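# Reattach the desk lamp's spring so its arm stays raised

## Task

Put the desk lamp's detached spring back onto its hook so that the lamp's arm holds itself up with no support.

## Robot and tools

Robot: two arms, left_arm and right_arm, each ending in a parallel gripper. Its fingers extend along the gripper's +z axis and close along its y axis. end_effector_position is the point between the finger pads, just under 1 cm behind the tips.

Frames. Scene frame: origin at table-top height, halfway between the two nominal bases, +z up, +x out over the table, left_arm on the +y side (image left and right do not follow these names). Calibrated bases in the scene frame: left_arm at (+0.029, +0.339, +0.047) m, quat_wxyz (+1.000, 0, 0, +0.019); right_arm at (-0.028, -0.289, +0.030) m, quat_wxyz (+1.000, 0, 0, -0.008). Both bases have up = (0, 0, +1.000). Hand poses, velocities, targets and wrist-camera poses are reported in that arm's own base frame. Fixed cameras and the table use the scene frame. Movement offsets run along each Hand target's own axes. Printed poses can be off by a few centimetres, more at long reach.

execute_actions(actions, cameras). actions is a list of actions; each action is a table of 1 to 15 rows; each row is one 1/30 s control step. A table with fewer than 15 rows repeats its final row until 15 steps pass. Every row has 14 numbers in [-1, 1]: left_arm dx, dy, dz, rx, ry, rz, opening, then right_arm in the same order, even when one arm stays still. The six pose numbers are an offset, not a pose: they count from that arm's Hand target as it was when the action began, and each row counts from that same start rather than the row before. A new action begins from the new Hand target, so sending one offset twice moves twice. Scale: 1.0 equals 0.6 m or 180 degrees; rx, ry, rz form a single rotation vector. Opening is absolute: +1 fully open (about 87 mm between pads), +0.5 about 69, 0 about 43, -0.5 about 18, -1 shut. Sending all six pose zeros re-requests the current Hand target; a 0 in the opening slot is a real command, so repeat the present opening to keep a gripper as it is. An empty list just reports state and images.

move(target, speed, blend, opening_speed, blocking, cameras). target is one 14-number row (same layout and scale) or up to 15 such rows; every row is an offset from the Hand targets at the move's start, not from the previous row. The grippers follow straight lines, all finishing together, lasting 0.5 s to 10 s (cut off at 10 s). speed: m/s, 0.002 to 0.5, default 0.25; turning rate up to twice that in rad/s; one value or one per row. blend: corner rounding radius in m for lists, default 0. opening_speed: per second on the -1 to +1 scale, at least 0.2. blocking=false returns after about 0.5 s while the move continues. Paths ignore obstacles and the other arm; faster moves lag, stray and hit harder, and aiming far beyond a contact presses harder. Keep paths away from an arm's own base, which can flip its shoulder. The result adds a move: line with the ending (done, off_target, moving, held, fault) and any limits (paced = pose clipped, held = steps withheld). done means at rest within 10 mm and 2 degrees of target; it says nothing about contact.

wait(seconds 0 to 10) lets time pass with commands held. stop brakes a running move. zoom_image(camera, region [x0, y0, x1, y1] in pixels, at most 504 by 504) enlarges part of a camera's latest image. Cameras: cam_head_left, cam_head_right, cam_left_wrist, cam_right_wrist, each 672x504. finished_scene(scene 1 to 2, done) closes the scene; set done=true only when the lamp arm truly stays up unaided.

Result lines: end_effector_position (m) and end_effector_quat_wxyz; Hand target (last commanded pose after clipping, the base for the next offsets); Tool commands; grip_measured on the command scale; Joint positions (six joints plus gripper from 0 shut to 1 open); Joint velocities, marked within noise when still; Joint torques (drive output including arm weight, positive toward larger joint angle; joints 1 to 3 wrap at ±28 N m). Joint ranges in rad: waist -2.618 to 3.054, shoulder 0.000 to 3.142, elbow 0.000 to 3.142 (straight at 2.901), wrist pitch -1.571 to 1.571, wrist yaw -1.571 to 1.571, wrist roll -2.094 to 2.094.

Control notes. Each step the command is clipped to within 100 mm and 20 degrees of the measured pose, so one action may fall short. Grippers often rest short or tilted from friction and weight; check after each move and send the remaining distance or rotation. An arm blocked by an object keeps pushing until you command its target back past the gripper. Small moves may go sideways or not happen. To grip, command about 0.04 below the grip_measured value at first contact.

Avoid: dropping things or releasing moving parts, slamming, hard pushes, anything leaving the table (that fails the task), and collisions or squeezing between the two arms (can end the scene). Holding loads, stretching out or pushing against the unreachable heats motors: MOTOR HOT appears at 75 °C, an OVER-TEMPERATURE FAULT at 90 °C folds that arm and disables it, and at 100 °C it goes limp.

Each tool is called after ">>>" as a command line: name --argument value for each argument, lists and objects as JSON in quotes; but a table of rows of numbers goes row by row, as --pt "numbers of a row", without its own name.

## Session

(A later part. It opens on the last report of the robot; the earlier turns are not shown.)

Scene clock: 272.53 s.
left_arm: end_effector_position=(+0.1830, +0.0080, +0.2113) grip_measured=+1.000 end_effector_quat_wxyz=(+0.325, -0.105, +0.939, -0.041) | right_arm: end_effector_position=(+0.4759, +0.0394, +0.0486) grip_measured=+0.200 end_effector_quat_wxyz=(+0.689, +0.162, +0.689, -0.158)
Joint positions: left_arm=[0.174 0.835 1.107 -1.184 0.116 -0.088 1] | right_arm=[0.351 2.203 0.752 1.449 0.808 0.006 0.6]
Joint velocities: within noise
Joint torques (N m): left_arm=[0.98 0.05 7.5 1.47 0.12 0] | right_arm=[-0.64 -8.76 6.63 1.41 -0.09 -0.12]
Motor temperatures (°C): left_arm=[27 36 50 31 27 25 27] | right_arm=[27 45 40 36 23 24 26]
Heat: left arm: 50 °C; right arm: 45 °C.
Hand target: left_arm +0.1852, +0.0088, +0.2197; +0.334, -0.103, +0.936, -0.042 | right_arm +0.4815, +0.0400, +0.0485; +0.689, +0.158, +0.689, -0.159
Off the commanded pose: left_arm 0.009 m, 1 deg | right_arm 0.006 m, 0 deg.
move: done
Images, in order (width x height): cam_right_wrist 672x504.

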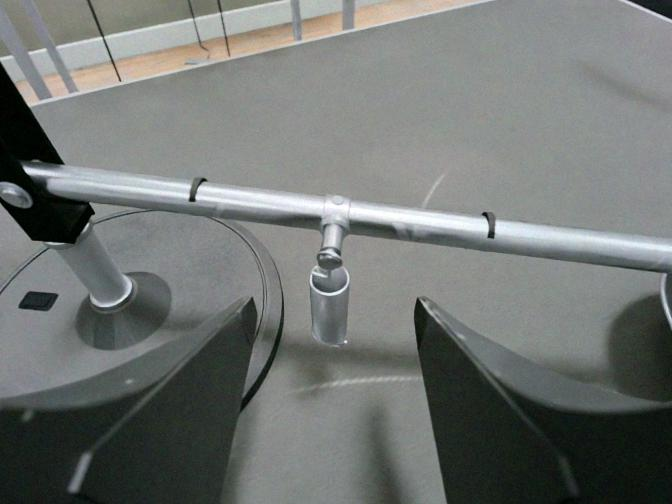

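>>> move --pt "0 0 0 0 0 0 1 0.0 0.005 0.017 0 0 0 0.2" --pt "0 0 0 0 0 0 1 0.0 0.005 0.017 0 0 0 -1" --opening_speed 1 --cameras '["cam_right_wrist"]'

>>> zoom_image --camera "cam_right_wrist" --region '[260, 225, 410, 395]'

Scene clock: 279.37 s.
left_arm: end_effector_position=(+0.1830, +0.0079, +0.2113) grip_measured=+1.000 end_effector_quat_wxyz=(+0.325, -0.105, +0.939, -0.041) | right_arm: end_effector_position=(+0.4861, +0.0389, +0.0479) grip_measured=-0.616 end_effector_quat_wxyz=(+0.688, +0.160, +0.690, -0.158)
Joint positions: left_arm=[0.174 0.835 1.107 -1.184 0.116 -0.088 1] | right_arm=[0.339 2.218 0.793 1.42 0.792 0.006 0.192]
Joint velocities: within noise
Joint torques (N m): left_arm=[0.98 0.05 7.5 1.47 0.12 -0.01] | right_arm=[-0.83 -9.02 6.82 1.41 -0.07 -0.13]
Motor temperatures (°C): left_arm=[27 36 50 31 27 25 27] | right_arm=[27 45 40 35 23 24 26]
Heat: left arm: 50 °C; right arm: 45 °C.
Hand target: left_arm +0.1852, +0.0088, +0.2197; +0.334, -0.103, +0.936, -0.042 | right_arm +0.4919, +0.0383, +0.0484; +0.689, +0.158, +0.689, -0.159
Off the commanded pose: left_arm 0.009 m, 1 deg | right_arm 0.006 m, 0 deg.
move: done
Images, in order (width x height): cam_right_wrist 672x504.

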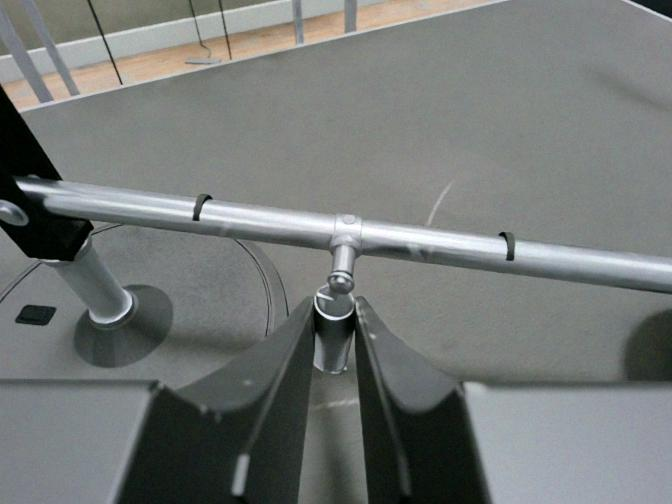

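Scaled by 2.965 from the camera's 672x504 image, which has a finer 960x720 frame.

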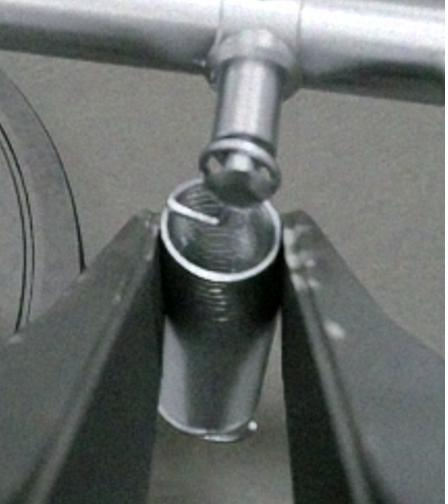

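>>> move --pt "0 0 0 0 0 0 1 -0.2 0.02 0 0 0 0 -1" --pt "0 0 0 0 0 0 1 -0.28 0.055 0 0 0 0 -1" --pt "0 0 0 0 0 0 1 -0.3 0.09 0 0 0 0 -1" --speed 0.06 --blend 0.02 --cameras '["cam_right_wrist"]'

>>> zoom_image --camera "cam_right_wrist" --region '[210, 180, 460, 430]'

Scene clock: 287.73 s.
left_arm: end_effector_position=(+0.1830, +0.0079, +0.2113) grip_measured=+1.000 end_effector_quat_wxyz=(+0.325, -0.105, +0.939, -0.041) | right_arm: end_effector_position=(+0.4958, +0.0788, +0.1572) grip_measured=-0.616 end_effector_quat_wxyz=(+0.620, +0.101, +0.753, -0.195)
Joint positions: left_arm=[0.174 0.835 1.107 -1.184 0.116 -0.088 1] | right_arm=[0.422 1.841 1.079 0.526 0.846 0.006 0.192]
Joint velocities: within noise
Joint torques (N m): left_arm=[0.96 0.05 7.51 1.47 0.11 -0.01] | right_arm=[0.51 -14.06 15.05 2.54 0.54 0.04]
Motor temperatures (°C): left_arm=[27 36 50 31 27 25 27] | right_arm=[27 47 40 36 23 24 26]
Heat: left arm: 50 °C; right arm: 47 °C.
Hand target: left_arm +0.1852, +0.0088, +0.2197; +0.334, -0.103, +0.936, -0.042 | right_arm +0.5156, +0.0871, +0.2284; +0.689, +0.158, +0.689, -0.159
Off the commanded pose: left_arm 0.009 m, 1 deg | right_arm 0.074 m, 13 deg.
move: off_target (right_arm); blend cut to 0.0121 m at target 2
Images, in order (width x height): cam_right_wrist 672x504.

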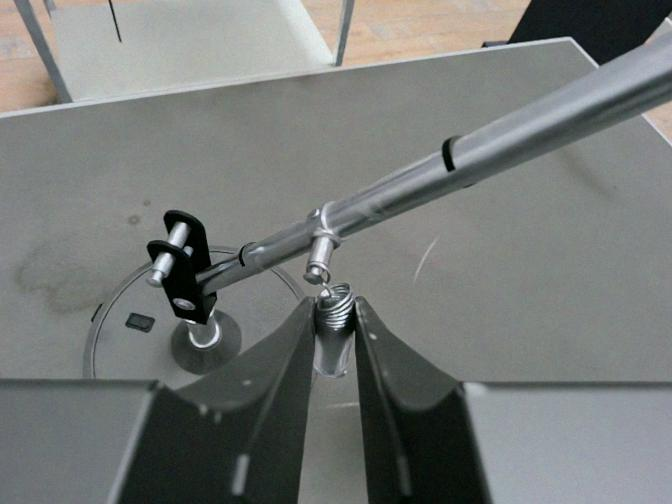

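Scaled by 2.016 from the camera's 672x504 image, which has a finer 960x720 frame.

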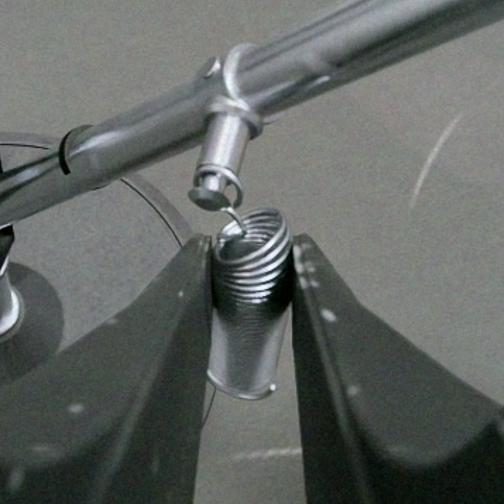

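>>> move --pt "0 0 0 0 0 0 1 0.0 0.05 0 0 0 0 -1" --pt "0 0 0 0 0 0 1 0.03 0.125 0 0 0 0 -1" --speed 0.05 --blend 0.02 --cameras '["cam_right_wrist"]'

>>> zoom_image --camera "cam_right_wrist" --region '[210, 180, 460, 430]'

Scene clock: 294.47 s.
left_arm: end_effector_position=(+0.1830, +0.0079, +0.2113) grip_measured=+1.000 end_effector_quat_wxyz=(+0.325, -0.105, +0.939, -0.041) | right_arm: end_effector_position=(+0.5275, +0.1235, +0.1702) grip_measured=-0.617 end_effector_quat_wxyz=(+0.640, +0.147, +0.720, -0.224)
Joint positions: left_arm=[0.174 0.835 1.107 -1.184 0.116 -0.088 1] | right_arm=[0.514 2.044 1.349 0.532 1.047 0.006 0.191]
Joint velocities: within noise
Joint torques (N m): left_arm=[0.96 0.05 7.5 1.47 0.12 -0.01] | right_arm=[1.95 -11.93 14.15 2.3 -0.51 -0.12]
Motor temperatures (°C): left_arm=[27 36 50 31 27 25 27] | right_arm=[27 48 42 37 23 24 26]
Heat: left arm: 50 °C; right arm: 48 °C.
Hand target: left_arm +0.1852, +0.0088, +0.2197; +0.334, -0.103, +0.936, -0.042 | right_arm +0.5485, +0.1545, +0.2104; +0.689, +0.158, +0.689, -0.159
Off the commanded pose: left_arm 0.009 m, 1 deg | right_arm 0.055 m, 10 deg.
move: off_target (right_arm); blend cut to 0.0182 m at target 1
Images, in order (width x height): cam_right_wrist 672x504.

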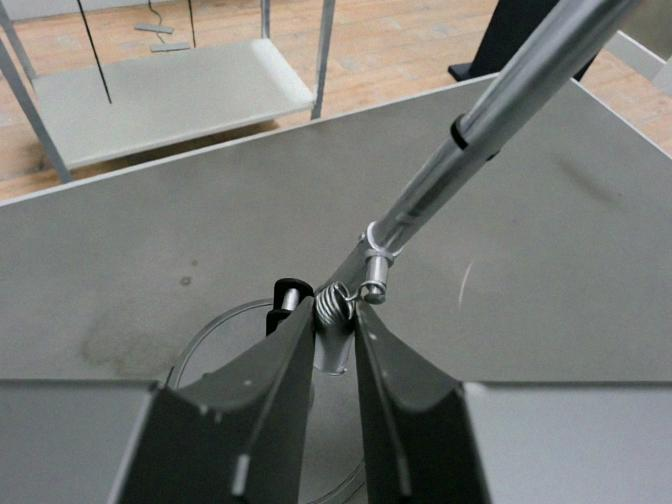

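Scaled by 2.016 from the camera's 672x504 image, which has a finer 960x720 frame.

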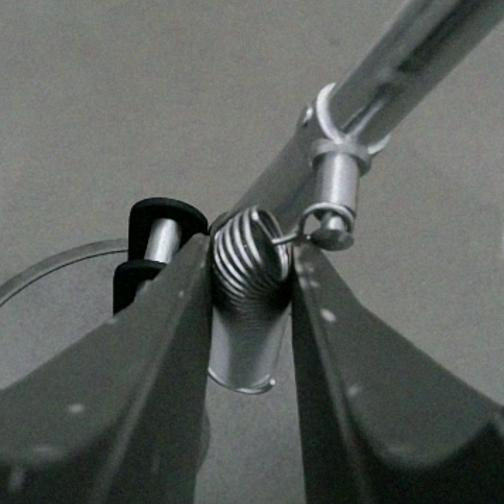

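>>> move --target '[0,0,0,0,0,0,1,0.04,0.05,-0.03,0,0.11,0,-1]' --speed 0.05 --cameras '["cam_right_wrist"]'

>>> zoom_image --camera "cam_right_wrist" --region '[210, 200, 460, 450]'

Scene clock: 301.67 s.
left_arm: end_effector_position=(+0.1830, +0.0079, +0.2113) grip_measured=+1.000 end_effector_quat_wxyz=(+0.325, -0.105, +0.939, -0.041) | right_arm: end_effector_position=(+0.5313, +0.1519, +0.1709) grip_measured=-0.618 end_effector_quat_wxyz=(+0.536, +0.180, +0.801, -0.199)
Joint positions: left_arm=[0.174 0.835 1.107 -1.184 0.116 -0.088 1] | right_arm=[0.529 2.147 1.837 -0.378 0.993 0.469 0.191]
Joint velocities: within noise
Joint torques (N m): left_arm=[0.96 0.05 7.5 1.47 0.11 -0.01] | right_arm=[2.63 -12.1 13.09 1.7 -0.44 0.22]
Motor temperatures (°C): left_arm=[27 36 50 31 27 25 27] | right_arm=[27 50 44 38 23 24 26]
Heat: left arm: 50 °C; right arm: 50 °C.
Hand target: left_arm +0.1852, +0.0088, +0.2197; +0.334, -0.103, +0.936, -0.042 | right_arm +0.5454, +0.1893, +0.1862; +0.560, +0.183, +0.797, -0.130
Off the commanded pose: left_arm 0.009 m, 1 deg | right_arm 0.043 m, 8 deg.
move: off_target (right_arm)
Images, in order (width x height): cam_right_wrist 672x504.

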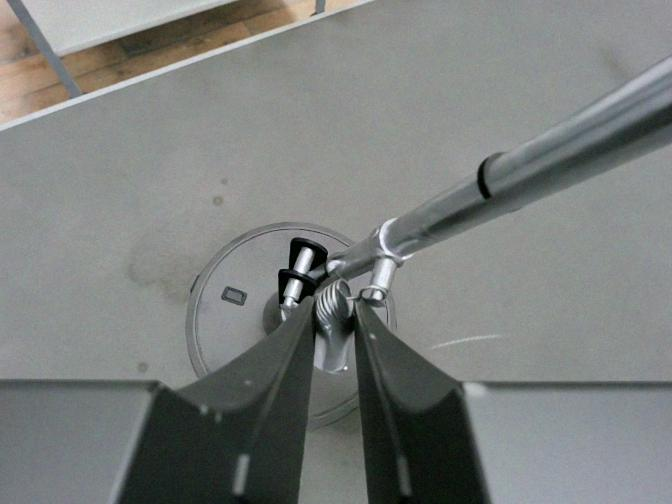

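Scaled by 2.016 from the camera's 672x504 image, which has a finer 960x720 frame.

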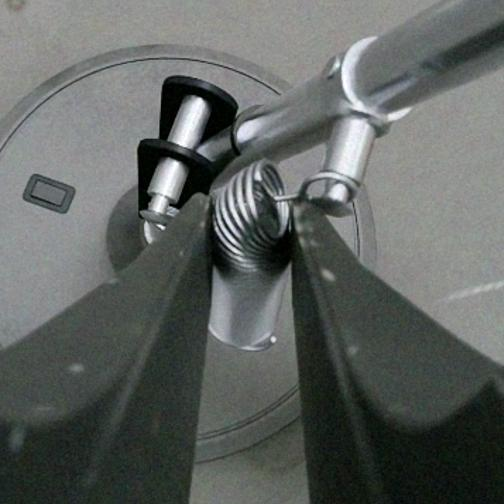

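>>> move --target '[0,0,0,0,0,0,1,0.045,0.05,-0.01,0.077,0,0.029,-1]' --speed 0.05 --cameras '["cam_right_wrist"]'

>>> zoom_image --camera "cam_right_wrist" --region '[210, 200, 460, 450]'

Scene clock: 309.93 s.
left_arm: end_effector_position=(+0.1830, +0.0079, +0.2113) grip_measured=+1.000 end_effector_quat_wxyz=(+0.325, -0.105, +0.939, -0.041) | right_arm: end_effector_position=(+0.5415, +0.1890, +0.1705) grip_measured=-0.618 end_effector_quat_wxyz=(+0.544, +0.277, +0.753, -0.246)
Joint positions: left_arm=[0.174 0.835 1.107 -1.184 0.116 -0.088 1] | right_arm=[0.608 2.606 2.669 -1.082 1.228 0.92 0.191]
Joint velocities: within noise
Joint torques (N m): left_arm=[0.98 0.05 7.5 1.47 0.12 -0.01] | right_arm=[2.93 -12.96 10.36 1.13 -0.23 0.26]
Motor temperatures (°C): left_arm=[27 36 50 32 27 25 27] | right_arm=[27 50 45 37 23 24 27]
Heat: left arm: 50 °C; right arm: 50 °C.
Hand target: left_arm +0.1852, +0.0088, +0.2197; +0.334, -0.103, +0.936, -0.042 | right_arm +0.5452, +0.2228, +0.1628; +0.539, +0.285, +0.767, -0.199
Off the commanded pose: left_arm 0.009 m, 1 deg | right_arm 0.035 m, 6 deg.
move: off_target (right_arm)
Images, in order (width x height): cam_right_wrist 672x504.

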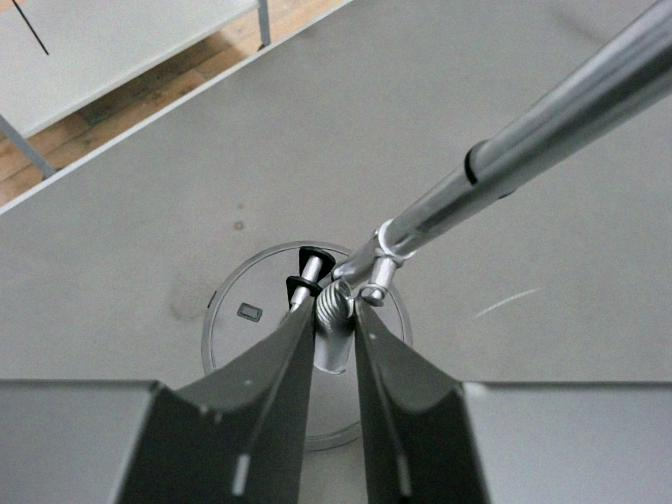

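Scaled by 2.016 from the camera's 672x504 image, which has a finer 960x720 frame.

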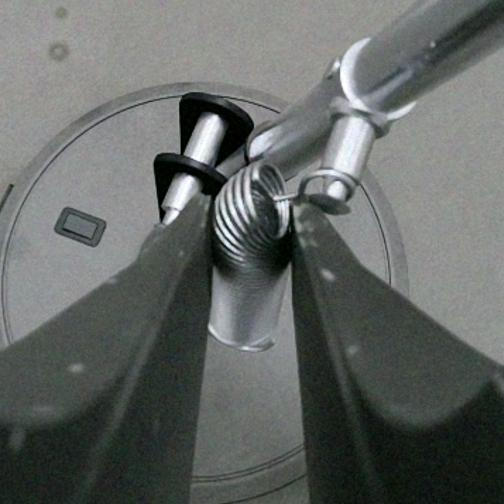

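>>> zoom_image --camera "cam_head_left" --region '[280, 100, 480, 300]'

>>> execute_actions --actions '[]'

>>> zoom_image --camera "cam_head_right" --region '[280, 100, 480, 300]'

>>> zoom_image --camera "cam_head_left" --region '[280, 100, 480, 300]'

This scene's latest camera images include none from cam_head_left. They are from: cam_right_wrist. cam_head_left's image comes with the result of a call that names it in "cameras".

Scene clock: 315.57 s.
left_arm: end_effector_position=(+0.1830, +0.0079, +0.2113) grip_measured=+1.000 end_effector_quat_wxyz=(+0.325, -0.105, +0.939, -0.041) | right_arm: end_effector_position=(+0.5415, +0.1890, +0.1704) grip_measured=-0.618 end_effector_quat_wxyz=(+0.544, +0.277, +0.753, -0.246)
Joint positions: left_arm=[0.174 0.835 1.107 -1.184 0.116 -0.088 1] | right_arm=[0.608 2.606 2.669 -1.082 1.228 0.92 0.191]
Joint velocities: within noise
Joint torques (N m): left_arm=[0.99 0.06 7.49 1.47 0.12 0] | right_arm=[2.92 -12.97 10.3 1.16 -0.24 0.26]
Motor temperatures (°C): left_arm=[27 35 50 32 27 25 27] | right_arm=[27 51 46 36 23 24 27]
Heat: left arm: 50 °C; right arm: 51 °C.
Hand target: left_arm +0.1852, +0.0088, +0.2197; +0.334, -0.103, +0.936, -0.042 | right_arm +0.5452, +0.2229, +0.1627; +0.539, +0.285, +0.767, -0.199
Tool commands: left_gripper/opening=+1.0 right_gripper/opening=-1.0
Off the commanded pose: left_arm 0.009 m, 1 deg | right_arm 0.035 m, 6 deg.

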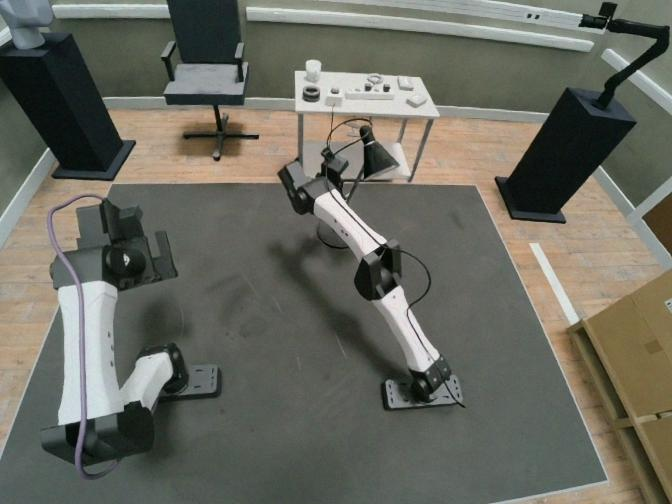

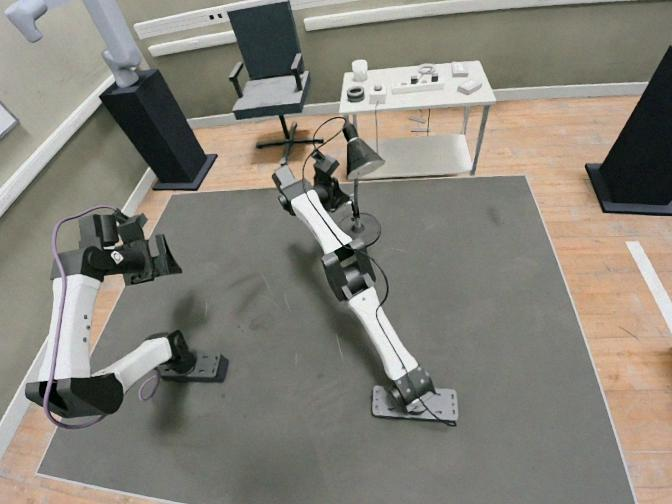

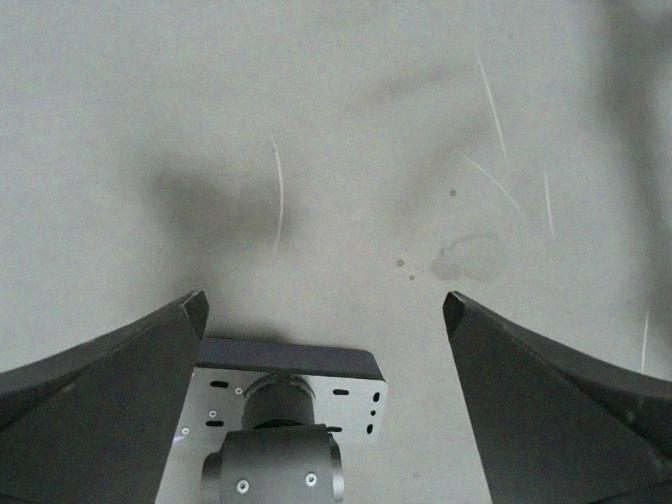

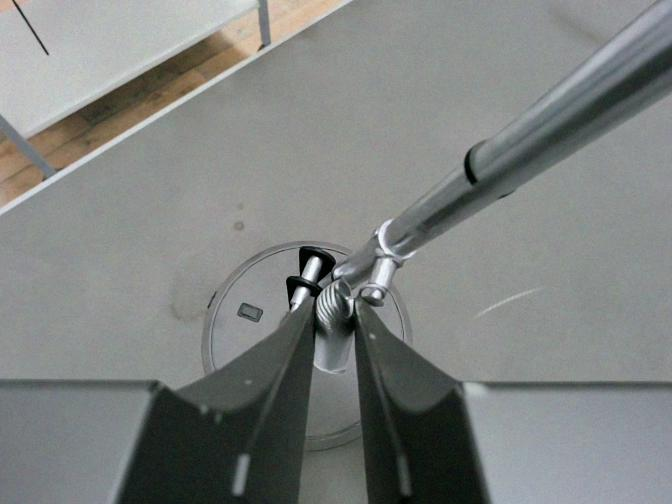

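Scaled by 2.520 from the camera's 672x504 image, which has a finer 960x720 frame.

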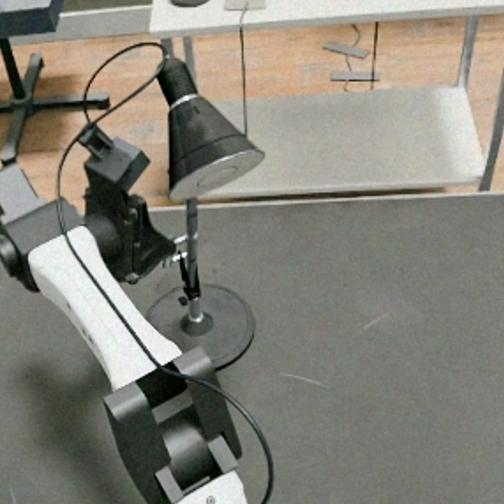

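Scaled by 2.520 from the camera's 672x504 image, which has a finer 960x720 frame.

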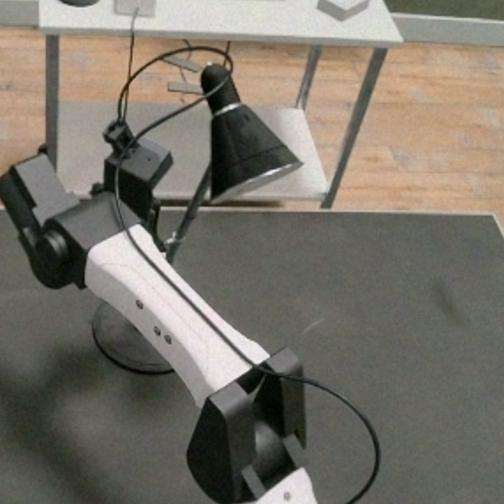

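>>> move --pt "0 0 0 0 0 0 1 0.0 -0.12 -0.01 0 -0.1 0 -1" --pt "0 0 0 0 0 0 1 0.06 -0.2 -0.03 0 -0.1 0 -1" --pt "0 0 0 0 0 0 1 0.16 -0.24 -0.03 0 -0.1 0 -1" --speed 0.07 --blend 0.02 --cameras '["cam_right_wrist","cam_head_left","cam_head_right"]'

Scene clock: 335.87 s.
left_arm: end_effector_position=(+0.1830, +0.0079, +0.2113) grip_measured=+1.000 end_effector_quat_wxyz=(+0.325, -0.105, +0.939, -0.041) | right_arm: end_effector_position=(+0.4225, +0.1517, +0.0653) grip_measured=-0.643 end_effector_quat_wxyz=(+0.641, +0.241, +0.695, -0.220)
Joint positions: left_arm=[0.174 0.835 1.107 -1.184 0.116 -0.088 1] | right_arm=[0.73 2.096 1.004 0.659 1.377 0.429 0.179]
Joint velocities: within noise
Joint torques (N m): left_arm=[0.98 0.06 7.5 1.47 0.12 -0.01] | right_arm=[0.9 -11.96 5 1.53 1.11 -0.41]
Motor temperatures (°C): left_arm=[27 35 50 32 27 25 27] | right_arm=[28 56 46 35 23 24 27]
Heat: left arm: 50 °C; right arm: 56 °C.
Hand target: left_arm +0.1852, +0.0088, +0.2197; +0.334, -0.103, +0.936, -0.042 | right_arm +0.4138, +0.1461, +0.0782; +0.653, +0.251, +0.673, -0.241
Off the commanded pose: left_arm 0.009 m, 1 deg | right_arm 0.016 m, 4 deg.
move: off_target (right_arm)
Images, in order (width x height): cam_head_left 672x504, cam_head_right 672x504, cam_right_wrist 672x504.

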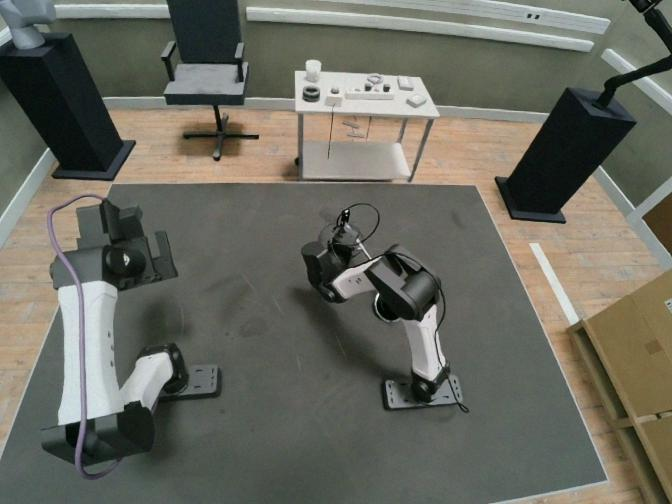

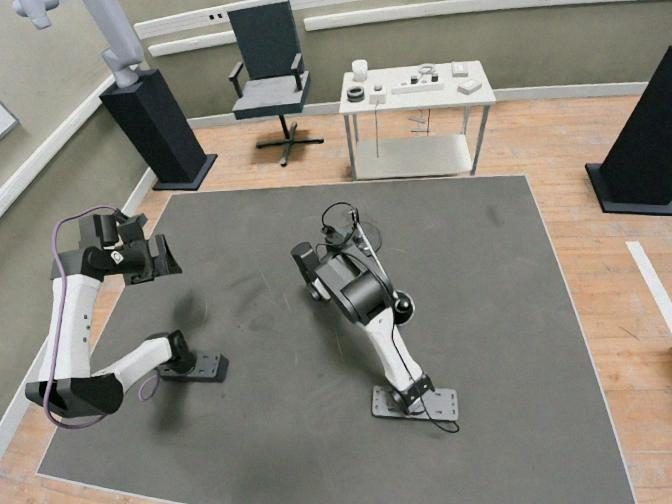

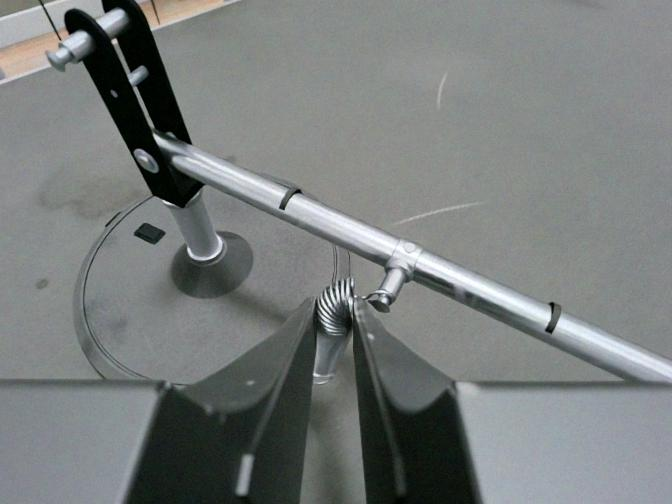

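>>> move --pt "0 0 0 0 0 0 1 -0.02 -0.01 0.01 0 0 0 -1" --pt "0 0 0 0 0 0 1 -0.02 -0.025 0.175 -0.083 0 0 -1" --speed 0.07 --cameras '["cam_right_wrist","cam_head_left"]'

Scene clock: 345.03 s.
left_arm: end_effector_position=(+0.1830, +0.0079, +0.2113) grip_measured=+1.000 end_effector_quat_wxyz=(+0.325, -0.105, +0.939, -0.041) | right_arm: end_effector_position=(+0.4784, +0.0703, +0.0637) grip_measured=-0.643 end_effector_quat_wxyz=(+0.658, +0.153, +0.719, -0.165)
Joint positions: left_arm=[0.174 0.835 1.107 -1.184 0.116 -0.088 1] | right_arm=[0.425 2.088 0.831 1.133 0.876 0.06 0.179]
Joint velocities: within noise
Joint torques (N m): left_arm=[0.96 0.08 7.5 1.47 0.12 -0.01] | right_arm=[-1.73 -13.37 5.12 1.94 -0.1 -0.21]
Motor temperatures (°C): left_arm=[27 35 50 32 27 25 27] | right_arm=[27 55 45 35 24 24 27]
Heat: left arm: 50 °C; right arm: 55 °C.
Hand target: left_arm +0.1852, +0.0088, +0.2197; +0.334, -0.103, +0.936, -0.042 | right_arm +0.4838, +0.0658, +0.0868; +0.680, +0.164, +0.699, -0.152
Off the commanded pose: left_arm 0.009 m, 1 deg | right_arm 0.024 m, 4 deg.
move: off_target (right_arm)
Images, in order (width x height): cam_head_left 672x504, cam_right_wrist 672x504.

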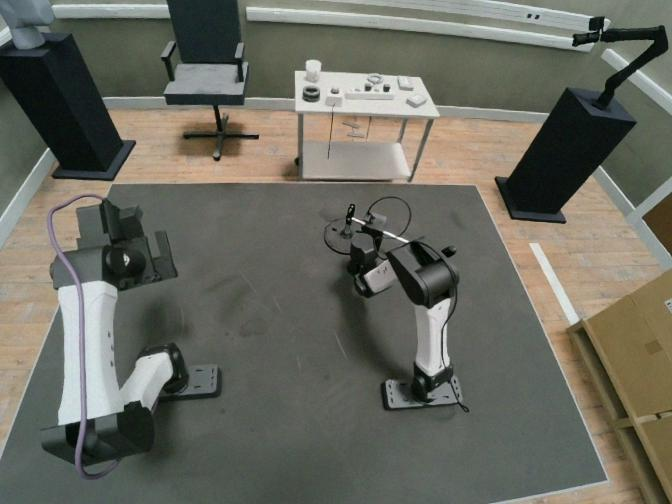

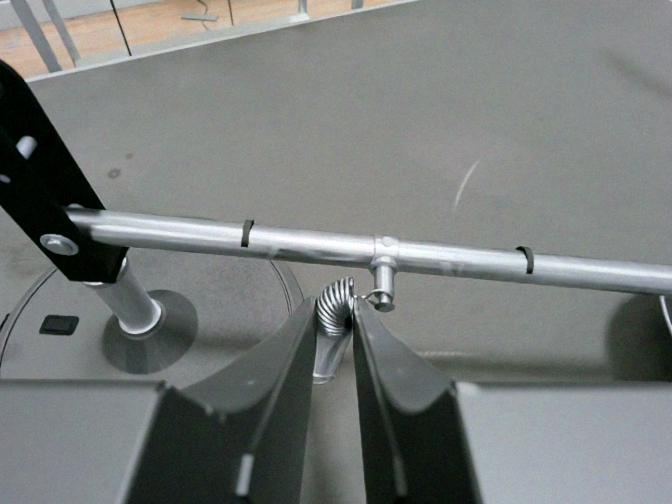

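>>> move --target '[0,0,0,0,0,0,1,0,-0.055,0.105,-0.11,0,0,-1]' --speed 0.07 --cameras '["cam_right_wrist","cam_head_right"]'

Scene clock: 350.50 s.
left_arm: end_effector_position=(+0.1830, +0.0079, +0.2113) grip_measured=+1.000 end_effector_quat_wxyz=(+0.325, -0.105, +0.939, -0.041) | right_arm: end_effector_position=(+0.5185, +0.0342, +0.0643) grip_measured=-0.657 end_effector_quat_wxyz=(+0.678, +0.025, +0.735, +0.004)
Joint positions: left_arm=[0.174 0.835 1.107 -1.184 0.116 -0.088 1] | right_arm=[0.107 2.078 0.794 1.202 0.134 0.051 0.171]
Joint velocities: within noise
Joint torques (N m): left_arm=[0.98 0.06 7.5 1.47 0.12 -0.01] | right_arm=[-3.07 -11.55 7.17 1.91 0.53 -0.34]
Motor temperatures (°C): left_arm=[27 35 50 32 27 25 27] | right_arm=[27 56 44 35 24 24 27]
Heat: left arm: 50 °C; right arm: 56 °C.
Hand target: left_arm +0.1852, +0.0088, +0.2197; +0.334, -0.103, +0.936, -0.042 | right_arm +0.5262, +0.0088, +0.0846; +0.698, +0.044, +0.714, -0.030
Off the commanded pose: left_arm 0.009 m, 1 deg | right_arm 0.033 m, 6 deg.
move: off_target (right_arm)
Images, in order (width x height): cam_head_right 672x504, cam_right_wrist 672x504.

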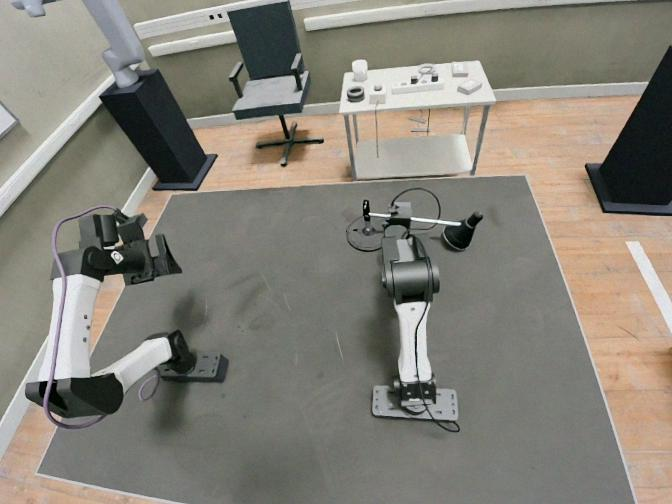

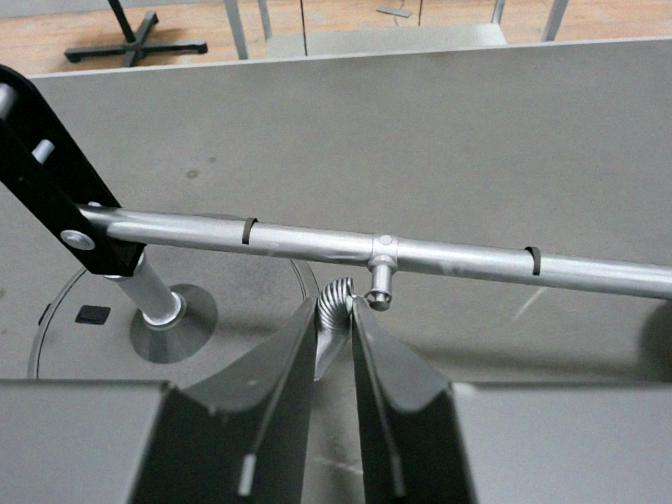

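>>> move --pt "0 0 0 0 0 0 1 0.055 0.005 -0.03 0.0 0 0 -1" --pt "0 0 0 0 0 0 1 0.055 0.005 -0.03 0 0 0 0.1" --speed 0.07 --opening_speed 0.6 --cameras '["cam_right_wrist"]'

>>> zoom_image --camera "cam_right_wrist" --region '[210, 200, 460, 450]'

Scene clock: 357.90 s.
left_arm: end_effector_position=(+0.1830, +0.0079, +0.2113) grip_measured=+1.000 end_effector_quat_wxyz=(+0.325, -0.105, +0.939, -0.041) | right_arm: end_effector_position=(+0.5108, +0.0203, +0.0579) grip_measured=+0.100 end_effector_quat_wxyz=(+0.701, +0.044, +0.711, -0.019)
Joint positions: left_arm=[0.174 0.835 1.107 -1.184 0.116 -0.088 1] | right_arm=[0.102 2.147 0.746 1.384 0.191 0.038 0.55]
Joint velocities: within noise
Joint torques (N m): left_arm=[0.98 0.05 7.49 1.46 0.12 -0.01] | right_arm=[-0.9 -8.7 3.81 1.78 0.11 -0.2]
Motor temperatures (°C): left_arm=[27 35 50 32 27 25 26] | right_arm=[27 55 43 36 24 24 27]
Heat: left arm: 50 °C; right arm: 55 °C.
Hand target: left_arm +0.1852, +0.0088, +0.2197; +0.334, -0.103, +0.936, -0.042 | right_arm +0.5079, +0.0144, +0.0522; +0.698, +0.044, +0.714, -0.030
Off the commanded pose: left_arm 0.009 m, 1 deg | right_arm 0.009 m, 1 deg.
move: done; target 2's new opening was sent with right_arm's hand 0.022 m and 5 deg from that target
Images, in order (width x height): cam_right_wrist 672x504.

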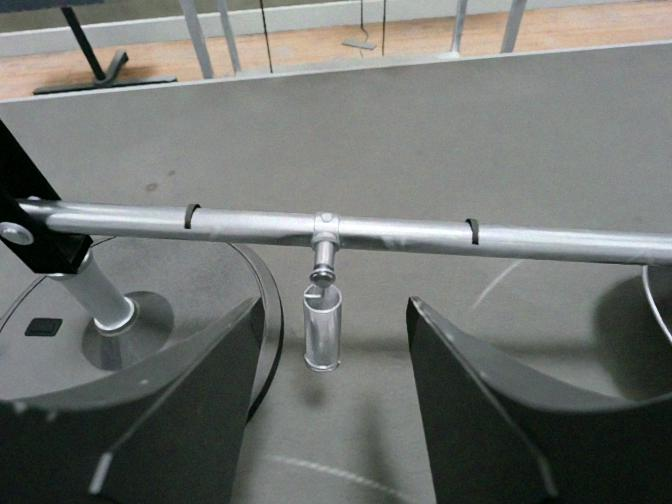

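Scaled by 2.016 from the camera's 672x504 image, which has a finer 960x720 frame.

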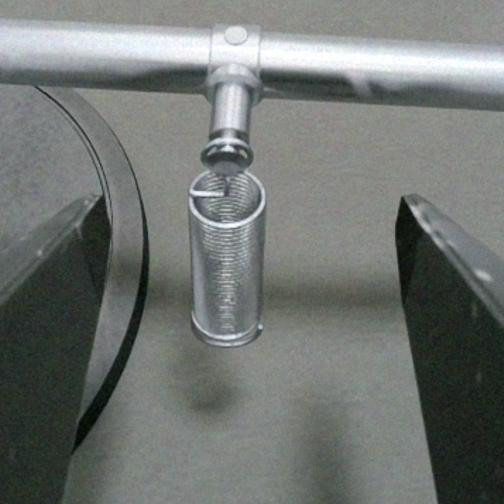

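>>> move --pt "0 0 0 0 0 0 1 0.018 0.009 0.004 0.0 0 0 0.1" --pt "0 0 0 0 0 0 1 0.018 0.009 0.004 0 0 0 -1" --opening_speed 1 --cameras '["cam_right_wrist"]'

>>> move --pt "0 0 0 0 0 0 1 -0.2 0.01 0 0 0 0 -1" --pt "0 0 0 0 0 0 1 -0.28 0.035 0 0 0 0 -1" --pt "0 0 0 0 0 0 1 -0.3 0.07 0 0 0 0 -1" --speed 0.06 --blend 0.02 --cameras '["cam_right_wrist"]'

>>> zoom_image --camera "cam_right_wrist" --region '[210, 200, 460, 450]'

Scene clock: 366.73 s.
left_arm: end_effector_position=(+0.1830, +0.0079, +0.2113) grip_measured=+1.000 end_effector_quat_wxyz=(+0.325, -0.105, +0.939, -0.041) | right_arm: end_effector_position=(+0.5084, +0.0174, +0.0381) grip_measured=-1.000 end_effector_quat_wxyz=(+0.691, +0.048, +0.721, -0.026)
Joint positions: left_arm=[0.174 0.835 1.107 -1.184 0.116 -0.088 1] | right_arm=[0.102 2.199 0.746 1.408 0.207 0.038 0]
Joint velocities: within noise
Joint torques (N m): left_arm=[0.98 0.05 7.5 1.47 0.12 -0.01] | right_arm=[0.44 -9.05 5.3 1.87 0.11 -0.19]
Motor temperatures (°C): left_arm=[27 35 50 32 27 25 26] | right_arm=[27 52 42 36 23 24 26]
Heat: left arm: 50 °C; right arm: 52 °C.
Hand target: left_arm +0.1852, +0.0088, +0.2197; +0.334, -0.103, +0.936, -0.042 | right_arm +0.5106, +0.0197, +0.0415; +0.698, +0.045, +0.714, -0.030
Off the commanded pose: left_arm 0.009 m, 1 deg | right_arm 0.005 m, 1 deg.
move: done
Images, in order (width x height): cam_right_wrist 672x504.

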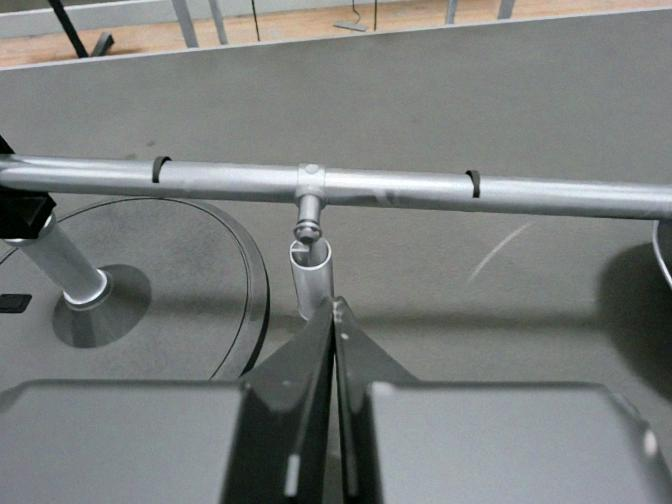

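Scene clock: 370.63 s.
left_arm: end_effector_position=(+0.1830, +0.0079, +0.2113) grip_measured=+1.000 end_effector_quat_wxyz=(+0.325, -0.105, +0.939, -0.041) | right_arm: end_effector_position=(+0.5165, +0.0564, +0.1947) grip_measured=-1.000 end_effector_quat_wxyz=(+0.680, +0.043, +0.731, -0.030)
Joint positions: left_arm=[0.174 0.835 1.107 -1.184 0.116 -0.088 1] | right_arm=[0.209 1.713 0.977 0.658 0.31 0.038 0]
Joint velocities: within noise
Joint torques (N m): left_arm=[0.98 0.06 7.5 1.47 0.12 -0.01] | right_arm=[0.2 -11.55 11.08 1.55 0.12 -0.16]
Motor temperatures (°C): left_arm=[27 35 50 32 27 25 26] | right_arm=[27 52 42 36 23 24 26]
Heat: left arm: 50 °C; right arm: 52 °C.
Hand target: left_arm +0.1852, +0.0088, +0.2197; +0.334, -0.103, +0.936, -0.042 | right_arm +0.5190, +0.0576, +0.2221; +0.698, +0.044, +0.714, -0.030
Off the commanded pose: left_arm 0.009 m, 1 deg | right_arm 0.028 m, 3 deg.
move: off_target (right_arm); blend cut to 0.0121 m at target 2
Images, in order (width x height): cam_right_wrist 672x504.

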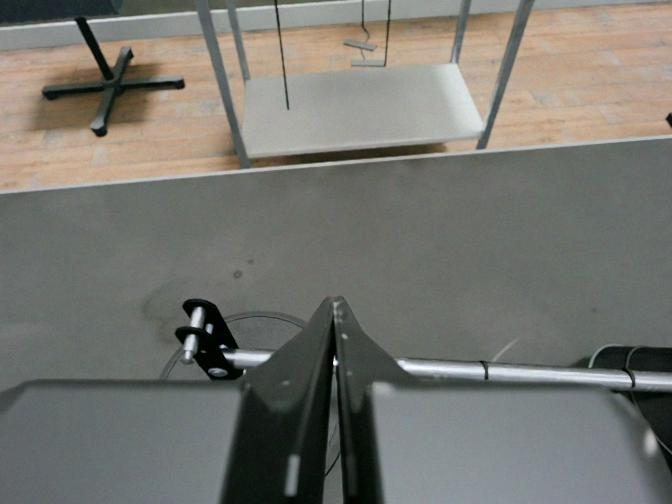

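Scaled by 2.016 from the camera's 672x504 image, which has a finer 960x720 frame.

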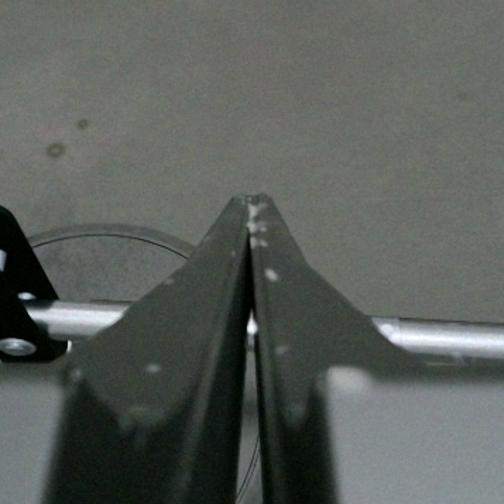

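>>> move --pt "0 0 0 0 0 0 1 0 0 -0.13 0 0 0 0.1" --pt "0 0 0 0 0 0 1 0.285 -0.06 -0.11 0 0 0 0.1" --pt "0 0 0 0 0 0 1 0.285 -0.055 -0.03 0 0 0 0.1" --speed 0.12 --cameras '["cam_right_wrist"]'

>>> zoom_image --camera "cam_right_wrist" --region '[210, 200, 460, 450]'

Scene clock: 377.40 s.
left_arm: end_effector_position=(+0.1830, +0.0079, +0.2113) grip_measured=+1.000 end_effector_quat_wxyz=(+0.325, -0.105, +0.939, -0.041) | right_arm: end_effector_position=(+0.4887, +0.0319, +0.0511) grip_measured=+0.100 end_effector_quat_wxyz=(+0.697, +0.049, +0.714, -0.026)
Joint positions: left_arm=[0.174 0.835 1.107 -1.184 0.116 -0.088 1] | right_arm=[0.155 2.133 0.663 1.444 0.261 0.038 0.55]
Joint velocities: within noise
Joint torques (N m): left_arm=[0.98 0.06 7.51 1.47 0.11 -0.01] | right_arm=[-0.84 -8.34 6.53 1.55 -0.06 -0.18]
Motor temperatures (°C): left_arm=[27 34 50 32 27 25 26] | right_arm=[27 52 42 36 23 24 26]
Heat: left arm: 50 °C; right arm: 52 °C.
Hand target: left_arm +0.1852, +0.0088, +0.2197; +0.334, -0.103, +0.936, -0.042 | right_arm +0.4938, +0.0304, +0.0510; +0.698, +0.045, +0.714, -0.030
Off the commanded pose: left_arm 0.009 m, 1 deg | right_arm 0.005 m, 1 deg.
move: done
Images, in order (width x height): cam_right_wrist 672x504.

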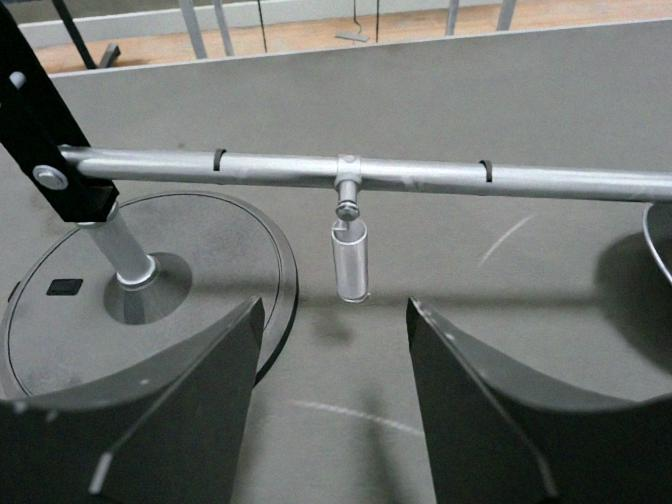

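Scaled by 2.016 from the camera's 672x504 image, which has a finer 960x720 frame.

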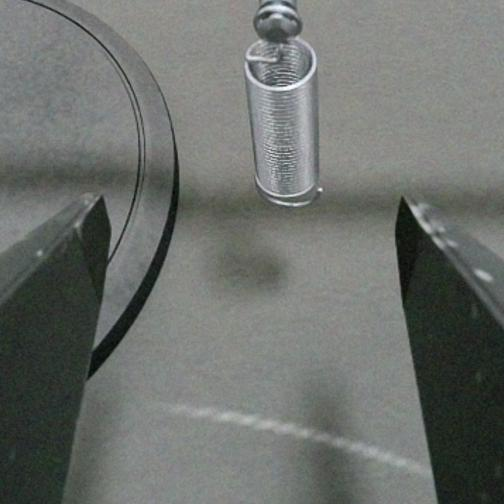

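>>> move --target '[0,0,0,0,0,0,1,0.012,-0.008,0.055,0.0,0,0,0.1]' --speed 0.1 --cameras '["cam_right_wrist"]'

Scene clock: 381.63 s.
left_arm: end_effector_position=(+0.1830, +0.0079, +0.2113) grip_measured=+1.000 end_effector_quat_wxyz=(+0.325, -0.105, +0.939, -0.041) | right_arm: end_effector_position=(+0.5202, +0.0238, +0.0424) grip_measured=+0.100 end_effector_quat_wxyz=(+0.697, +0.050, +0.715, -0.026)
Joint positions: left_arm=[0.174 0.835 1.107 -1.184 0.116 -0.088 1] | right_arm=[0.118 2.218 0.798 1.391 0.225 0.038 0.55]
Joint velocities: within noise
Joint torques (N m): left_arm=[0.98 0.06 7.5 1.46 0.12 -0.01] | right_arm=[-0.75 -9.22 7.12 1.56 -0.09 -0.19]
Motor temperatures (°C): left_arm=[27 34 50 32 27 25 26] | right_arm=[27 51 42 36 23 24 26]
Heat: left arm: 50 °C; right arm: 51 °C.
Hand target: left_arm +0.1852, +0.0088, +0.2197; +0.334, -0.103, +0.936, -0.042 | right_arm +0.5260, +0.0224, +0.0429; +0.698, +0.045, +0.714, -0.029
Off the commanded pose: left_arm 0.009 m, 1 deg | right_arm 0.006 m, 1 deg.
move: done
Images, in order (width x height): cam_right_wrist 672x504.

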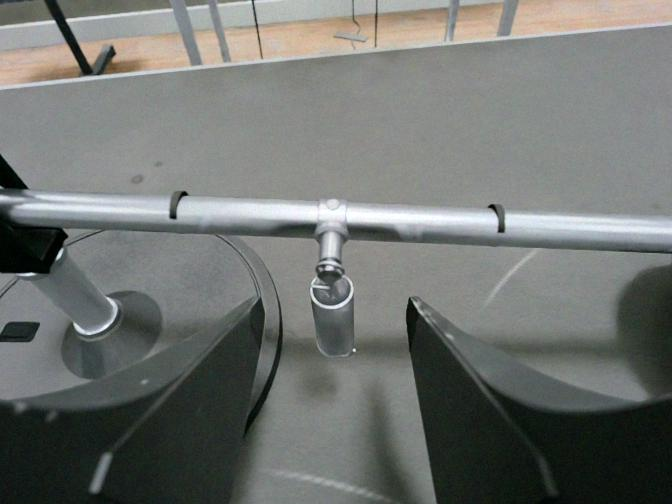

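>>> move --pt "0 0 0 0 0 0 1 0.005 0.002 0.01 0.0 0 0 0.1" --pt "0 0 0 0 0 0 1 0.005 0.002 0.01 0 0 0 -1" --opening_speed 1 --cameras '["cam_right_wrist"]'

Scene clock: 385.97 s.
left_arm: end_effector_position=(+0.1830, +0.0079, +0.2113) grip_measured=+1.000 end_effector_quat_wxyz=(+0.325, -0.105, +0.939, -0.041) | right_arm: end_effector_position=(+0.5263, +0.0247, +0.0392) grip_measured=-0.616 end_effector_quat_wxyz=(+0.696, +0.049, +0.715, -0.026)
Joint positions: left_arm=[0.174 0.835 1.107 -1.184 0.116 -0.088 1] | right_arm=[0.118 2.24 0.826 1.384 0.224 0.038 0.192]
Joint velocities: within noise
Joint torques (N m): left_arm=[0.96 0.05 7.5 1.47 0.12 -0.01] | right_arm=[-0.75 -9.43 7.16 1.57 -0.06 -0.19]
Motor temperatures (°C): left_arm=[27 34 50 32 27 25 26] | right_arm=[27 51 42 36 23 24 26]
Heat: left arm: 50 °C; right arm: 51 °C.
Hand target: left_arm +0.1852, +0.0088, +0.2197; +0.334, -0.103, +0.936, -0.042 | right_arm +0.5320, +0.0231, +0.0398; +0.698, +0.044, +0.714, -0.029
Off the commanded pose: left_arm 0.009 m, 1 deg | right_arm 0.006 m, 1 deg.
move: done
Images, in order (width x height): cam_right_wrist 672x504.

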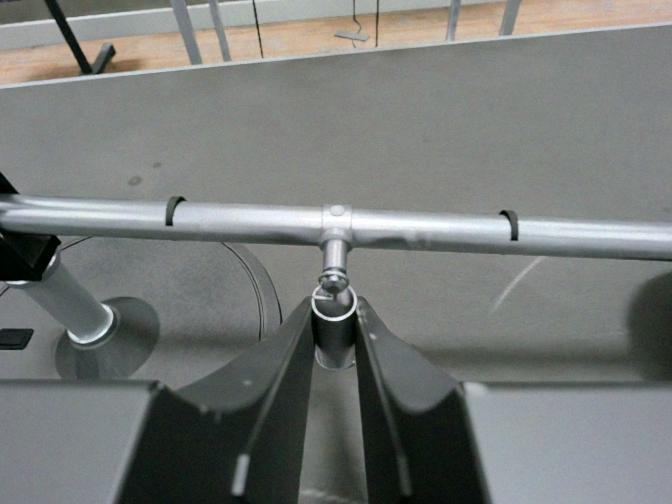

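>>> move --pt "0 0 0 0 0 0 1 -0.2 0.015 0 0 0 0 -1" --pt "0 0 0 0 0 0 1 -0.28 0.045 0 0 0 0 -1" --pt "0 0 0 0 0 0 1 -0.3 0.075 0 0 0 0 -1" --speed 0.06 --blend 0.02 --cameras '["cam_right_wrist"]'

>>> zoom_image --camera "cam_right_wrist" --region '[210, 200, 460, 450]'

Scene clock: 393.03 s.
left_arm: end_effector_position=(+0.1830, +0.0079, +0.2113) grip_measured=+1.000 end_effector_quat_wxyz=(+0.325, -0.105, +0.939, -0.041) | right_arm: end_effector_position=(+0.4906, +0.0366, +0.0814) grip_measured=-0.616 end_effector_quat_wxyz=(+0.598, +0.036, +0.799, -0.062)
Joint positions: left_arm=[0.174 0.835 1.107 -1.184 0.116 -0.088 1] | right_arm=[0.183 1.84 0.826 0.716 0.318 0.038 0.192]
Joint velocities: within noise
Joint torques (N m): left_arm=[0.96 0.06 7.5 1.47 0.12 -0.01] | right_arm=[1.5 -16.96 12.75 2.95 -0.06 -0.12]
Motor temperatures (°C): left_arm=[27 34 50 32 27 25 26] | right_arm=[27 52 42 38 23 24 26]
Heat: left arm: 50 °C; right arm: 52 °C.
Hand target: left_arm +0.1852, +0.0088, +0.2197; +0.334, -0.103, +0.936, -0.042 | right_arm +0.5240, +0.0547, +0.1740; +0.698, +0.044, +0.714, -0.030
Off the commanded pose: left_arm 0.009 m, 1 deg | right_arm 0.150 m, 16 deg; position clipped.
move: off_target (right_arm); blend cut to 0.0108 m at target 2; limits=paced
Images, in order (width x height): cam_right_wrist 672x504.

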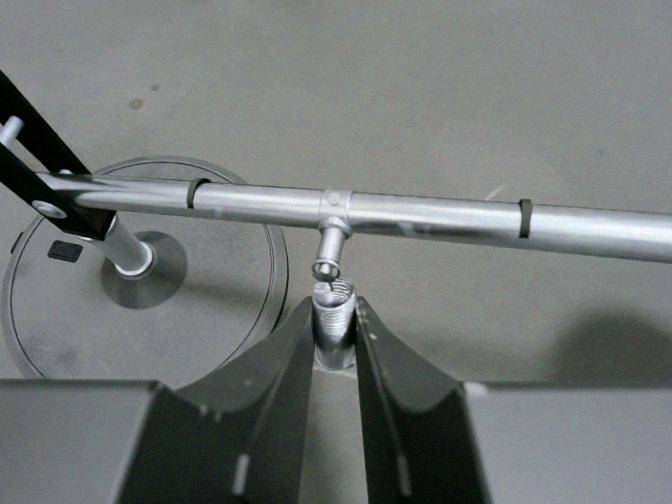

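Scaled by 2.016 from the camera's 672x504 image, which has a finer 960x720 frame.

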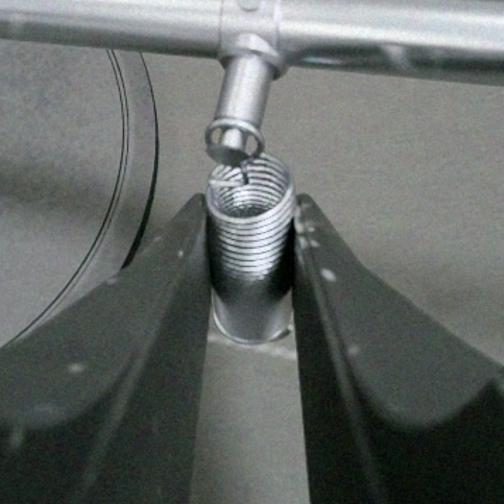

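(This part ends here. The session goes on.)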